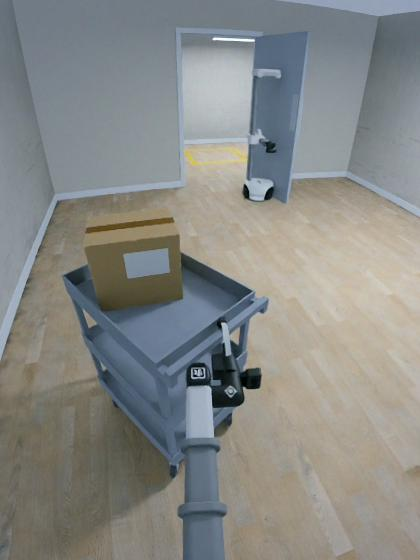

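Request:
move(
  blocking=false,
  r2={"joints":{"gripper_m":0.1}},
  cameras=[],
)

Request:
wait(
  seconds=2,
  cameras=[],
)

Request:
move(
  blocking=false,
  r2={"base":{"translate_m":-0.3}},
  cameras=[],
)

Request:
wait(
  seconds=3,
  cameras=[],
)

Request:
move(
  blocking=false,
  r2={"base":{"rotate_rad":0.5},"joints":{"wrist_roll_rad":0,"gripper_m":0.14}},
  cameras=[],
)

Request:
wait(
  seconds=3,
  cameras=[],
)

Request:
move(
  blocking=false,
  r2={"base":{"strafe_m":-0.5}},
  cameras=[],
)

Request:
wait(
  seconds=5,
  cameras=["r2_head_camera"],
)

Scene clock: 879.37 s.
move: r2 moving
r1: as last shown
r1.turned_by_imu: +0.000
r1.lidar_m: 5.12 0.30 0.25 - 0.25 0.25 0.54 1.22 1.11 2.75 2.91 2.94
r1.motor_effort: lift_m=+16(16) arm_m=+4(5) wheel_0=-31(31) wheel_1=+33(33) wheel_2=+9(9)
r1.servo_current: wrist_yaw_rad=46(65) wrist_pitch_rad=39(46) wrist_roll_rad=46(59) gripper_m=52(59)
r1.contact_limits: strafe_m 0.9
r1.wrist_depth_mm: 136 137 - - 298 193 - / - 138 - - 303 195 - / 113 138 229 - 306 196 162 / 132 144 - - 306 197 - / - - - - 309 198 163 / - - - 198 250 198 163 / 1708 1661 179 179 179 179 -
r2.base_odometry: x=+1.433 y=-0.656 heading=-2.295
r2.turned_by_wheels: +0.000
r2.turned_by_imu: +0.000
r2.base_tilt: forward=-0.7 right=+0.1
r2.lidar_m: 0.60 0.76 1.11 0.97 0.99 1.20 1.26 1.28 1.52 2.74 3.76 0.96
r2.base_status: not commanded
r2.joint_positions: lift_m=+0.688 arm_m=+0.365 wrist_yaw_rad=+0.001 wrist_pitch_rad=+0.004 wrist_roll_rad=+1.569 gripper_m=-0.003
r2.joint_status: gripper_m moving
r2.measured_speeds: all 0
r2.motor_effort: lift_m=+18(18) arm_m=+4(5) wheel_0=+5(5) wheel_1=+6(6) wheel_2=-6(6)
r2.servo_current: wrist_yaw_rad=52(52) wrist_pitch_rad=46(46) wrist_roll_rad=46(46) gripper_m=78(91)
r2.contact_limits: arm_m 0
r2.hand_pose: x=+0.8243 y=-0.0872 z=+0.8650 quat_wxyz=(+0.708, +0.706, +0.002, -0.001) (m; r2's base frame)
r2.wrist_depth_mm: - - - - - 1661 1160 / - - - 317 - 1708 1160 / - - - 317 359 359 364 / - - - 216 300 1708 484 / - - - 190 257 1708 525 / - - 187 169 182 715 - / - - 413 - 211 - -
pictures: none
No camera images: "cameras" was empty.

Scene clock: 880.87 s.
earlier move: r2 done
r1.base_odometry: x=-1.475 y=+1.111 heading=+2.977
r1.turned_by_wheels: +0.000
r1.turned_by_imu: +0.000
r1.base_tilt: forward=-1.6 right=+1.3
r1.lidar_m: 5.12 0.33 0.25 - 0.25 0.25 0.53 1.22 1.11 2.76 2.92 2.94
r1.base_status: not commanded
r1.joint_positions: lift_m=+0.500 arm_m=+0.000 wrist_yaw_rad=+3.092 wrist_pitch_rad=+0.002 wrist_roll_rad=+0.000 gripper_m=-0.019
r1.joint_status: not commanded
r1.measured_speeds: all 0
r1.motor_effort: lift_m=+16(16) arm_m=+4(5) wheel_0=-30(31) wheel_1=+33(33) wheel_2=+9(9)
r1.servo_current: wrist_yaw_rad=52(65) wrist_pitch_rad=46(59) wrist_roll_rad=59(72) gripper_m=52(59)
r1.contact_limits: strafe_m 0.9
r1.hand_pose: x=-0.1129 y=+0.1016 z=+0.6779 quat_wxyz=(+0.025, -0.001, +0.000, +1.000) (m; r1's base frame)
r1.wrist_depth_mm: 135 137 - - 300 194 - / - 138 - - 303 196 - / 113 138 229 - 306 196 162 / 131 144 - - 309 197 - / - - - - 307 198 163 / - - - 198 251 198 163 / 1708 1618 179 180 179 179 -
r2.base_odometry: x=+1.433 y=-0.656 heading=-2.296
r2.turned_by_wheels: +0.000
r2.turned_by_imu: +0.000
r2.base_tilt: forward=-0.7 right=+0.0
r2.lidar_m: 0.62 0.80 1.08 0.97 1.00 1.21 1.25 1.27 1.54 2.76 3.73 0.96
r2.base_status: not commanded
r2.joint_positions: lift_m=+0.688 arm_m=+0.365 wrist_yaw_rad=+0.001 wrist_pitch_rad=+0.004 wrist_roll_rad=+1.569 gripper_m=+0.100
r2.joint_status: all done
r2.measured_speeds: all 0
r2.motor_effort: lift_m=+18(18) arm_m=+5(5) wheel_0=+4(5) wheel_1=+5(6) wheel_2=-5(6)
r2.servo_current: wrist_yaw_rad=52(59) wrist_pitch_rad=46(46) wrist_roll_rad=52(59) gripper_m=52(104)
r2.contact_limits: arm_m 0
r2.hand_pose: x=+0.8243 y=-0.0872 z=+0.8650 quat_wxyz=(+0.708, +0.706, +0.002, -0.001) (m; r2's base frame)
r2.wrist_depth_mm: - - - - - 1661 1160 / - - - 334 - 1708 1205 / - - - 342 366 375 377 / - - - 297 315 1756 1182 / - - - 263 267 1708 539 / - - 195 174 193 640 - / - - 427 - 218 - -
wait: 1.50 of 2 s (r2 has come to rest)
pictures: none
No camera images: "cameras" was empty.

Scene clock: 881.37 s.
move: r2 moving
r1: as last shown
r1.lidar_m: 5.11 0.30 0.25 - 0.25 0.25 0.56 1.24 1.10 2.75 2.90 2.93
r1.motor_effort: lift_m=+16(16) arm_m=+4(4) wheel_0=-31(31) wheel_1=+33(33) wheel_2=+9(9)
r1.servo_current: wrist_yaw_rad=46(52) wrist_pitch_rad=39(46) wrist_roll_rad=59(65) gripper_m=59(59)
r1.contact_limits: strafe_m 0.9
r1.wrist_depth_mm: 135 138 - - 297 194 - / - 138 - - 304 195 - / 113 138 229 - 304 196 162 / 132 145 - - 307 197 - / - - - - 309 197 163 / - - - 198 250 198 163 / 1756 1618 179 180 179 179 -
r2.base_odometry: x=+1.454 y=-0.633 heading=-2.296
r2.turned_by_wheels: +0.000
r2.turned_by_imu: +0.000
r2.base_tilt: forward=-0.7 right=+0.1
r2.lidar_m: 0.66 0.83 1.10 0.96 1.01 1.22 1.24 1.24 1.48 2.74 3.77 4.13
r2.base_status: translate_m moving
r2.joint_positions: lift_m=+0.688 arm_m=+0.365 wrist_yaw_rad=+0.001 wrist_pitch_rad=+0.004 wrist_roll_rad=+1.569 gripper_m=+0.100
r2.joint_status: not commanded
r2.measured_speeds: translate_m=-0.121 strafe_m=-0.001 rotate_rad=+0.003 lift_m=+0.000 arm_m=+0.000 wrist_yaw_rad=+0.000 wrist_pitch_rad=+0.000 wrist_roll_rad=+0.000
r2.motor_effort: lift_m=+18(18) arm_m=+4(5) wheel_0=-5(10) wheel_1=-7(8) wheel_2=+12(12)
r2.servo_current: wrist_yaw_rad=52(52) wrist_pitch_rad=39(46) wrist_roll_rad=39(59) gripper_m=46(52)
r2.contact_limits: arm_m 0
r2.hand_pose: x=+0.8243 y=-0.0872 z=+0.8650 quat_wxyz=(+0.708, +0.706, +0.002, -0.001) (m; r2's base frame)
r2.wrist_depth_mm: - - - - - 1661 1160 / - - - - - 1661 1160 / - - - 362 389 402 404 / - - - 327 347 1708 500 / - - - 276 287 1708 - / - - 193 196 193 676 - / - - 452 - 235 - -
pictures: none
No camera images: "cameras" was empty.

Scene clock: 883.33 s.
earlier move: r2 done
r1.base_odometry: x=-1.475 y=+1.111 heading=+2.977
r1.turned_by_wheels: +0.000
r1.turned_by_imu: +0.000
r1.base_tilt: forward=-1.6 right=+1.3
r1.lidar_m: 5.11 0.33 0.25 - 0.25 0.25 0.50 1.23 1.11 2.77 2.91 2.94
r1.base_status: not commanded
r1.joint_positions: lift_m=+0.500 arm_m=+0.000 wrist_yaw_rad=+3.092 wrist_pitch_rad=+0.002 wrist_roll_rad=+0.000 gripper_m=-0.019
r1.joint_status: not commanded
r1.measured_speeds: all 0
r1.motor_effort: lift_m=+16(16) arm_m=+4(5) wheel_0=-30(31) wheel_1=+33(33) wheel_2=+9(9)
r1.servo_current: wrist_yaw_rad=39(65) wrist_pitch_rad=39(46) wrist_roll_rad=39(65) gripper_m=52(59)
r1.contact_limits: strafe_m 0.9
r1.hand_pose: x=-0.1129 y=+0.1016 z=+0.6779 quat_wxyz=(+0.025, -0.001, +0.000, +1.000) (m; r1's base frame)
r1.wrist_depth_mm: 136 137 - - 300 195 - / - 138 - - 303 195 - / 113 138 229 - 304 196 162 / 131 144 - - 307 198 - / - - - - 310 198 163 / - - - 199 250 198 163 / 1708 1618 179 180 179 179 -
r2.base_odometry: x=+1.632 y=-0.431 heading=-2.296
r2.turned_by_wheels: +0.000
r2.turned_by_imu: +0.000
r2.base_tilt: forward=-0.7 right=+0.1
r2.lidar_m: 0.91 1.22 1.03 0.93 0.93 1.12 0.96 0.97 1.15 2.17 3.82 4.38
r2.base_status: done
r2.joint_positions: lift_m=+0.688 arm_m=+0.365 wrist_yaw_rad=+0.001 wrist_pitch_rad=+0.004 wrist_roll_rad=+1.569 gripper_m=+0.100
r2.joint_status: not commanded
r2.measured_speeds: all 0
r2.motor_effort: lift_m=+17(18) arm_m=+5(5) wheel_0=-3(11) wheel_1=-3(10) wheel_2=+3(14)
r2.servo_current: wrist_yaw_rad=39(59) wrist_pitch_rad=46(52) wrist_roll_rad=46(59) gripper_m=39(59)
r2.contact_limits: arm_m 0
r2.hand_pose: x=+0.8243 y=-0.0872 z=+0.8650 quat_wxyz=(+0.708, +0.706, +0.002, -0.001) (m; r2's base frame)
r2.wrist_depth_mm: - - - - - 1708 1205 / - - - - - 1756 1205 / - - - - - 1708 1205 / - - - 640 - 732 1098 / - - - 549 - 831 521 / - - 195 480 188 - 469 / - - 699 - - - -
wait: 1.97 of 3 s (r2 has come to rest)
pictures: none
No camera images: "cameras" was empty.

Scene clock: 883.83 s.
move: r2 moving
r1: as last shown
r1.lidar_m: 5.12 0.33 0.25 - 0.25 0.25 0.56 1.24 1.12 2.77 2.87 2.95
r1.motor_effort: lift_m=+16(16) arm_m=+4(4) wheel_0=-31(31) wheel_1=+33(33) wheel_2=+9(9)
r1.servo_current: wrist_yaw_rad=52(65) wrist_pitch_rad=46(46) wrist_roll_rad=52(52) gripper_m=52(59)
r1.contact_limits: strafe_m 0.9
r1.wrist_depth_mm: 136 137 - - 298 194 - / - 138 - - 303 195 - / 113 138 229 - 306 196 161 / 131 144 - - 306 197 - / - - - - 309 198 163 / - - - 199 250 198 163 / 1661 1576 178 179 179 179 -
r2.base_odometry: x=+1.632 y=-0.431 heading=-2.044
r2.turned_by_wheels: +0.252
r2.turned_by_imu: +0.244
r2.base_tilt: forward=-0.6 right=+0.0
r2.lidar_m: 0.92 1.26 0.94 0.93 0.97 0.98 0.97 1.05 1.43 3.80 4.00 1.00
r2.base_status: rotate_rad moving
r2.joint_positions: lift_m=+0.688 arm_m=+0.365 wrist_yaw_rad=+0.001 wrist_pitch_rad=+0.004 wrist_roll_rad=+0.981 gripper_m=+0.115
r2.joint_status: wrist_roll_rad moving; gripper_m moving
r2.measured_speeds: translate_m=+0.000 strafe_m=+0.000 rotate_rad=+0.973 lift_m=+0.000 arm_m=+0.000 wrist_yaw_rad=+0.000 wrist_pitch_rad=+0.000 wrist_roll_rad=-1.820
r2.motor_effort: lift_m=+18(18) arm_m=+5(5) wheel_0=-8(12) wheel_1=-9(10) wheel_2=-12(12)
r2.servo_current: wrist_yaw_rad=52(52) wrist_pitch_rad=46(46) wrist_roll_rad=72(91) gripper_m=98(98)
r2.contact_limits: arm_m 0
r2.hand_pose: x=+0.8243 y=-0.0872 z=+0.8650 quat_wxyz=(+0.882, +0.471, +0.002, -0.001) (m; r2's base frame)
r2.wrist_depth_mm: - - - - - - - / - - - - 496 - 1708 / - - 699 691 436 - 668 / - - 707 699 407 - - / - - 707 399 359 - - / - - 196 496 191 - - / - - - - - - 377
pictures: none
No camera images: "cameras" was empty.

Scene clock: 884.83 s.
earlier move: r2 done
r1.base_odometry: x=-1.475 y=+1.111 heading=+2.977
r1.turned_by_wheels: +0.000
r1.turned_by_imu: +0.000
r1.base_tilt: forward=-1.6 right=+1.3
r1.lidar_m: 5.12 0.32 0.25 - 0.25 0.25 0.56 1.21 1.09 2.75 2.88 2.91
r1.base_status: not commanded
r1.joint_positions: lift_m=+0.500 arm_m=+0.000 wrist_yaw_rad=+3.092 wrist_pitch_rad=+0.002 wrist_roll_rad=+0.000 gripper_m=-0.019
r1.joint_status: not commanded
r1.measured_speeds: all 0
r1.motor_effort: lift_m=+16(16) arm_m=+4(5) wheel_0=-31(31) wheel_1=+33(33) wheel_2=+9(9)
r1.servo_current: wrist_yaw_rad=39(72) wrist_pitch_rad=46(46) wrist_roll_rad=39(59) gripper_m=52(59)
r1.contact_limits: strafe_m 0.9
r1.hand_pose: x=-0.1129 y=+0.1016 z=+0.6779 quat_wxyz=(+0.025, -0.001, +0.000, +1.000) (m; r1's base frame)
r1.wrist_depth_mm: 136 138 - - 300 195 - / - 138 - - 303 195 - / 113 138 229 - 304 196 161 / 132 145 - - 306 198 - / - - - - 309 198 163 / - - - 198 251 198 163 / 1756 1708 179 179 179 180 -
r2.base_odometry: x=+1.632 y=-0.431 heading=-1.796
r2.turned_by_wheels: +0.248
r2.turned_by_imu: +0.242
r2.base_tilt: forward=-0.7 right=+0.1
r2.lidar_m: 1.14 1.04 0.92 0.94 1.09 0.96 0.98 1.15 2.03 3.81 4.46 0.93
r2.base_status: done
r2.joint_positions: lift_m=+0.688 arm_m=+0.365 wrist_yaw_rad=+0.001 wrist_pitch_rad=+0.004 wrist_roll_rad=+0.002 gripper_m=+0.140
r2.joint_status: all done
r2.measured_speeds: all 0
r2.motor_effort: lift_m=+17(18) arm_m=+5(5) wheel_0=-2(12) wheel_1=-2(10) wheel_2=-2(12)
r2.servo_current: wrist_yaw_rad=46(65) wrist_pitch_rad=46(52) wrist_roll_rad=46(98) gripper_m=52(111)
r2.contact_limits: arm_m 0
r2.hand_pose: x=+0.8243 y=-0.0872 z=+0.8650 quat_wxyz=(+1.000, +0.001, +0.002, +0.000) (m; r2's base frame)
r2.wrist_depth_mm: 820 - - - - - - / 831 - - - - - 591 / 842 - - - - 627 591 / 842 - - - - 627 597 / - - - - - 445 375 / - 186 177 - 212 186 373 / - - - - - - -
wait: 1.00 of 3 s (r2 has come to rest)
pictures: none
No camera images: "cameras" was empty.

Scene clock: 885.33 s.
move: r2 moving
r1: as last shown
r1.lidar_m: 5.13 0.29 0.25 - 0.25 0.25 0.54 1.21 1.09 2.76 2.91 2.96
r1.motor_effort: lift_m=+16(16) arm_m=+4(4) wheel_0=-31(31) wheel_1=+33(34) wheel_2=+9(9)
r1.servo_current: wrist_yaw_rad=46(52) wrist_pitch_rad=39(46) wrist_roll_rad=39(59) gripper_m=52(59)
r1.contact_limits: strafe_m 0.9
r1.wrist_depth_mm: 136 137 - - 298 194 - / - 138 - - 303 195 - / 113 138 230 - 304 196 162 / 131 144 - - 306 197 - / - - - - 310 198 163 / - - - 198 250 198 163 / 1756 1618 179 180 179 179 -
r2.base_odometry: x=+1.597 y=-0.423 heading=-1.796
r2.turned_by_wheels: +0.000
r2.turned_by_imu: +0.000
r2.base_tilt: forward=-0.7 right=+0.0
r2.lidar_m: 1.09 1.08 0.97 0.97 1.13 0.98 0.98 1.18 2.04 3.77 4.43 0.88
r2.base_status: strafe_m moving
r2.joint_positions: lift_m=+0.688 arm_m=+0.365 wrist_yaw_rad=+0.001 wrist_pitch_rad=+0.004 wrist_roll_rad=+0.002 gripper_m=+0.140
r2.joint_status: not commanded
r2.measured_speeds: translate_m=-0.001 strafe_m=-0.141 rotate_rad=+0.003 lift_m=+0.000 arm_m=+0.000 wrist_yaw_rad=+0.000 wrist_pitch_rad=+0.000 wrist_roll_rad=+0.000
r2.motor_effort: lift_m=+18(18) arm_m=+4(5) wheel_0=+10(11) wheel_1=-12(12) wheel_2=+0(2)
r2.servo_current: wrist_yaw_rad=39(46) wrist_pitch_rad=46(46) wrist_roll_rad=52(59) gripper_m=46(59)
r2.contact_limits: arm_m 0
r2.hand_pose: x=+0.8243 y=-0.0872 z=+0.8650 quat_wxyz=(+1.000, +0.001, +0.002, +0.000) (m; r2's base frame)
r2.wrist_depth_mm: - - - - - - - / 854 - - - - - 591 / 854 - - - - 621 585 / 854 - - - - 621 585 / - - - - 691 404 340 / - 187 191 - 211 189 327 / - - - - - - -
pictures: none
No camera images: "cameras" was empty.

Scene clock: 887.83 s.
earlier move: r2 done
r1.base_odometry: x=-1.475 y=+1.111 heading=+2.977
r1.turned_by_wheels: +0.000
r1.turned_by_imu: +0.000
r1.base_tilt: forward=-1.6 right=+1.3
r1.lidar_m: 5.10 0.33 0.25 - 0.25 0.25 0.52 1.23 1.11 2.75 2.89 2.93
r1.base_status: not commanded
r1.joint_positions: lift_m=+0.500 arm_m=+0.000 wrist_yaw_rad=+3.092 wrist_pitch_rad=+0.002 wrist_roll_rad=+0.000 gripper_m=-0.019
r1.joint_status: not commanded
r1.measured_speeds: all 0
r1.motor_effort: lift_m=+16(16) arm_m=+5(5) wheel_0=-31(31) wheel_1=+33(34) wheel_2=+9(9)
r1.servo_current: wrist_yaw_rad=46(72) wrist_pitch_rad=39(52) wrist_roll_rad=52(72) gripper_m=59(59)
r1.contact_limits: strafe_m 0.9
r1.hand_pose: x=-0.1129 y=+0.1016 z=+0.6779 quat_wxyz=(+0.025, -0.001, +0.000, +1.000) (m; r1's base frame)
r1.wrist_depth_mm: 136 137 - - 300 195 - / - 138 - - 303 195 - / 113 138 229 - 304 196 162 / 132 144 - - 309 198 - / - - - - 307 198 163 / - - - 199 251 198 163 / 1708 1618 178 180 179 179 -
r2.base_odometry: x=+1.145 y=-0.320 heading=-1.796
r2.turned_by_wheels: +0.000
r2.turned_by_imu: +0.000
r2.base_tilt: forward=-0.6 right=+0.0
r2.lidar_m: 0.84 1.59 1.42 1.42 1.29 1.11 1.13 1.30 2.32 3.33 3.93 0.97
r2.base_status: done
r2.joint_positions: lift_m=+0.688 arm_m=+0.365 wrist_yaw_rad=+0.002 wrist_pitch_rad=+0.004 wrist_roll_rad=+0.002 gripper_m=+0.140
r2.joint_status: not commanded
r2.measured_speeds: all 0
r2.motor_effort: lift_m=+18(18) arm_m=+5(5) wheel_0=+2(14) wheel_1=-1(13) wheel_2=+0(2)
r2.servo_current: wrist_yaw_rad=59(59) wrist_pitch_rad=46(52) wrist_roll_rad=59(59) gripper_m=52(59)
r2.contact_limits: arm_m 0
r2.hand_pose: x=+0.8244 y=-0.0869 z=+0.8650 quat_wxyz=(+1.000, +0.001, +0.002, +0.001) (m; r2's base frame)
r2.wrist_depth_mm: - - - - - - - / - - - - - - - / - - 654 621 - - - / - - 647 627 - - - / - 290 301 327 342 373 - / 264 268 216 368 389 205 - / - 345 - - 1921 1661 1756
wait: 2.50 of 5 s (r2 has come to rest)
pictures: r2_head_camera
Images, in order (width x height): r2_head_camera 420x560.

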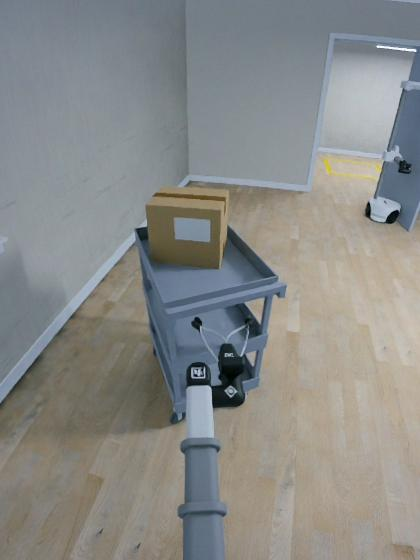

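Request:
move(
  blocking=false,
  r2={"base":{"rotate_rad":-0.29}},
  cameras=[],
)

Request:
wait(
  seconds=3,
  cameras=[],
)

Request:
move(
  blocking=false,
  r2={"base":{"strafe_m":0.34,"translate_m":-0.1}},
  cameras=[],
)

Request:
wait(
  seconds=5,
  cameras=["r2_head_camera"],
)

Scene clock: 901.67 s.
move: r2 moving
r1: as last shown
r1.lidar_m: 5.12 0.31 0.25 - 0.25 0.25 0.56 1.23 1.12 2.76 2.91 2.91
r1.motor_effort: lift_m=+16(16) arm_m=+4(4) wheel_0=-31(31) wheel_1=+33(33) wheel_2=+9(9)
r1.servo_current: wrist_yaw_rad=39(59) wrist_pitch_rad=39(46) wrist_roll_rad=52(78) gripper_m=52(59)
r1.contact_limits: strafe_m 0.9
r1.wrist_depth_mm: 135 137 - - 300 194 - / - 138 - - 301 195 - / 113 138 229 - 306 196 162 / 131 144 - - 307 198 - / - - - - 309 198 163 / - - - 200 250 198 163 / 1756 1661 179 180 179 179 -
r2.base_odometry: x=+1.145 y=-0.320 heading=-2.019
r2.turned_by_wheels: -0.223
r2.turned_by_imu: -0.216
r2.base_tilt: forward=-0.6 right=+0.0
r2.lidar_m: 0.84 0.83 1.39 1.41 1.49 1.14 1.09 1.17 1.69 3.33 3.55 4.02
r2.base_status: rotate_rad moving
r2.joint_positions: lift_m=+0.688 arm_m=+0.365 wrist_yaw_rad=+0.002 wrist_pitch_rad=+0.004 wrist_roll_rad=+0.002 gripper_m=+0.140
r2.joint_status: not commanded
r2.measured_speeds: translate_m=+0.000 strafe_m=-0.001 rotate_rad=-0.551 lift_m=+0.000 arm_m=+0.000 wrist_yaw_rad=-0.001 wrist_pitch_rad=+0.000 wrist_roll_rad=+0.000
r2.motor_effort: lift_m=+18(18) arm_m=+5(5) wheel_0=+0(8) wheel_1=+4(10) wheel_2=+4(11)
r2.servo_current: wrist_yaw_rad=46(59) wrist_pitch_rad=39(46) wrist_roll_rad=39(59) gripper_m=52(52)
r2.contact_limits: arm_m 0
r2.hand_pose: x=+0.8244 y=-0.0869 z=+0.8650 quat_wxyz=(+1.000, +0.001, +0.002, +0.001) (m; r2's base frame)
r2.wrist_depth_mm: - - - - - - - / 621 - - - - - - / 621 621 831 - - - - / 627 615 750 - - - - / 310 343 384 436 - - - / 351 366 427 488 - - - / - - - - 1921 1756 1808
pictures: none
No camera images: "cameras" was empty.

Scene clock: 902.23 s.
earlier move: r2 done
r1.base_odometry: x=-1.475 y=+1.111 heading=+2.977
r1.turned_by_wheels: +0.000
r1.turned_by_imu: +0.000
r1.base_tilt: forward=-1.6 right=+1.3
r1.lidar_m: 5.13 0.31 0.25 - 0.25 0.25 0.56 1.22 1.10 2.75 2.92 2.95
r1.base_status: not commanded
r1.joint_positions: lift_m=+0.500 arm_m=+0.000 wrist_yaw_rad=+3.092 wrist_pitch_rad=+0.002 wrist_roll_rad=+0.000 gripper_m=-0.019
r1.joint_status: not commanded
r1.measured_speeds: all 0
r1.motor_effort: lift_m=+16(16) arm_m=+4(5) wheel_0=-30(31) wheel_1=+33(33) wheel_2=+9(9)
r1.servo_current: wrist_yaw_rad=52(72) wrist_pitch_rad=39(46) wrist_roll_rad=39(78) gripper_m=46(59)
r1.contact_limits: strafe_m 0.9
r1.hand_pose: x=-0.1129 y=+0.1016 z=+0.6779 quat_wxyz=(+0.025, -0.001, +0.000, +1.000) (m; r1's base frame)
r1.wrist_depth_mm: 136 138 - - 300 195 - / - 138 - - 303 195 - / 113 138 229 - 307 196 162 / 132 144 - - 307 197 - / - - - - 309 198 163 / - - - 199 250 199 163 / 1756 1618 180 180 178 179 -
r2.base_odometry: x=+1.145 y=-0.320 heading=-2.086
r2.turned_by_wheels: -0.067
r2.turned_by_imu: -0.065
r2.base_tilt: forward=-0.7 right=+0.1
r2.lidar_m: 0.88 0.84 1.44 1.40 1.46 1.15 1.10 1.16 1.61 3.33 3.43 4.02
r2.base_status: done
r2.joint_positions: lift_m=+0.688 arm_m=+0.365 wrist_yaw_rad=+0.002 wrist_pitch_rad=+0.004 wrist_roll_rad=+0.002 gripper_m=+0.140
r2.joint_status: not commanded
r2.measured_speeds: all 0
r2.motor_effort: lift_m=+18(18) arm_m=+4(5) wheel_0=+1(8) wheel_1=+3(10) wheel_2=+4(11)
r2.servo_current: wrist_yaw_rad=52(59) wrist_pitch_rad=46(46) wrist_roll_rad=52(72) gripper_m=52(59)
r2.contact_limits: arm_m 0
r2.hand_pose: x=+0.8244 y=-0.0869 z=+0.8650 quat_wxyz=(+1.000, +0.001, +0.002, +0.001) (m; r2's base frame)
r2.wrist_depth_mm: - - - - - - - / - - - - - - - / 597 668 - - - - - / 597 661 - - - - - / 357 375 436 - - - - / 377 399 196 - - - - / - - 904 - 1983 1756 1756
wait: 0.57 of 3 s (r2 has come to rest)
pictures: none
No camera images: "cameras" was empty.

Scene clock: 902.73 s.
move: r2 moving
r1: as last shown
r1.lidar_m: 5.12 0.32 0.25 - 0.25 0.26 0.56 1.21 1.11 2.74 2.89 2.92
r1.servo_current: wrist_yaw_rad=59(59) wrist_pitch_rad=46(46) wrist_roll_rad=46(52) gripper_m=46(59)
r1.contact_limits: strafe_m 0.9
r1.wrist_depth_mm: 135 138 - - 298 194 - / - 138 - - 304 195 - / 113 138 229 - 304 196 162 / 131 145 - - 307 198 - / - - - - 309 197 163 / - - - 199 250 199 163 / 1708 1576 179 179 179 179 -
r2.base_odometry: x=+1.176 y=-0.327 heading=-2.085
r2.turned_by_wheels: +0.000
r2.turned_by_imu: +0.000
r2.base_tilt: forward=-0.7 right=+0.0
r2.lidar_m: 0.90 0.84 1.39 1.37 1.44 1.17 1.10 1.16 1.58 3.36 3.47 4.05
r2.base_status: translate_m moving; strafe_m moving
r2.joint_positions: lift_m=+0.688 arm_m=+0.365 wrist_yaw_rad=+0.002 wrist_pitch_rad=+0.004 wrist_roll_rad=+0.002 gripper_m=+0.140
r2.joint_status: not commanded
r2.measured_speeds: translate_m=-0.034 strafe_m=+0.120 rotate_rad=-0.004 lift_m=+0.000 arm_m=+0.000 wrist_yaw_rad=+0.000 wrist_pitch_rad=+0.000 wrist_roll_rad=+0.000
r2.motor_effort: lift_m=+18(18) arm_m=+4(5) wheel_0=-10(12) wheel_1=+11(11) wheel_2=+7(9)
r2.servo_current: wrist_yaw_rad=46(59) wrist_pitch_rad=46(46) wrist_roll_rad=52(59) gripper_m=52(59)
r2.contact_limits: arm_m 0
r2.hand_pose: x=+0.8244 y=-0.0869 z=+0.8650 quat_wxyz=(+1.000, +0.001, +0.002, +0.001) (m; r2's base frame)
r2.wrist_depth_mm: - - - - - - - / 597 - - - - - - / 597 609 - - - - - / 597 603 - - - - - / 332 364 427 - - - - / 370 220 196 - - - - / - - 891 - 1921 1756 1863
pictures: none
No camera images: "cameras" was empty.

Scene clock: 904.87 s.
earlier move: r2 done
r1.base_odometry: x=-1.475 y=+1.111 heading=+2.977
r1.turned_by_wheels: +0.000
r1.turned_by_imu: +0.000
r1.base_tilt: forward=-1.6 right=+1.3
r1.lidar_m: 5.11 0.32 0.25 - 0.25 0.26 0.56 1.20 1.09 2.76 2.90 2.93
r1.base_status: not commanded
r1.joint_positions: lift_m=+0.500 arm_m=+0.000 wrist_yaw_rad=+3.092 wrist_pitch_rad=+0.002 wrist_roll_rad=+0.000 gripper_m=-0.019
r1.joint_status: not commanded
r1.measured_speeds: all 0
r1.motor_effort: lift_m=+16(16) arm_m=+4(5) wheel_0=-30(31) wheel_1=+33(33) wheel_2=+9(9)
r1.servo_current: wrist_yaw_rad=52(65) wrist_pitch_rad=46(52) wrist_roll_rad=52(65) gripper_m=59(59)
r1.contact_limits: strafe_m 0.9
r1.hand_pose: x=-0.1129 y=+0.1016 z=+0.6779 quat_wxyz=(+0.025, -0.001, +0.000, +1.000) (m; r1's base frame)
r1.wrist_depth_mm: 136 138 - - 298 194 - / - 138 - - 304 195 - / 113 138 229 - 306 196 162 / 131 145 - - 307 198 - / - - - - 310 198 163 / - - - 199 250 198 163 / 1708 1661 179 180 179 180 -
r2.base_odometry: x=+1.490 y=-0.400 heading=-2.085
r2.turned_by_wheels: +0.000
r2.turned_by_imu: +0.000
r2.base_tilt: forward=-0.7 right=+0.1
r2.lidar_m: 0.88 1.55 1.08 1.05 1.14 1.09 0.99 1.04 1.41 3.65 3.81 1.12
r2.base_status: done
r2.joint_positions: lift_m=+0.688 arm_m=+0.365 wrist_yaw_rad=+0.002 wrist_pitch_rad=+0.004 wrist_roll_rad=+0.002 gripper_m=+0.140
r2.joint_status: not commanded
r2.measured_speeds: all 0
r2.motor_effort: lift_m=+18(18) arm_m=+5(5) wheel_0=-1(13) wheel_1=+2(11) wheel_2=+4(9)
r2.servo_current: wrist_yaw_rad=59(59) wrist_pitch_rad=39(52) wrist_roll_rad=52(59) gripper_m=52(59)
r2.contact_limits: arm_m 0
r2.hand_pose: x=+0.8244 y=-0.0869 z=+0.8650 quat_wxyz=(+1.000, +0.001, +0.002, +0.001) (m; r2's base frame)
r2.wrist_depth_mm: - - - - - - - / - - - - - - - / - - 676 676 - - - / - - 676 683 - - - / - 732 338 366 424 525 - / - 220 297 389 212 597 - / - 1708 366 - 1921 1708 1808
wait: 2.13 of 5 s (r2 has come to rest)
pictures: r2_head_camera
Images, in order (width x height): r2_head_camera 420x560.

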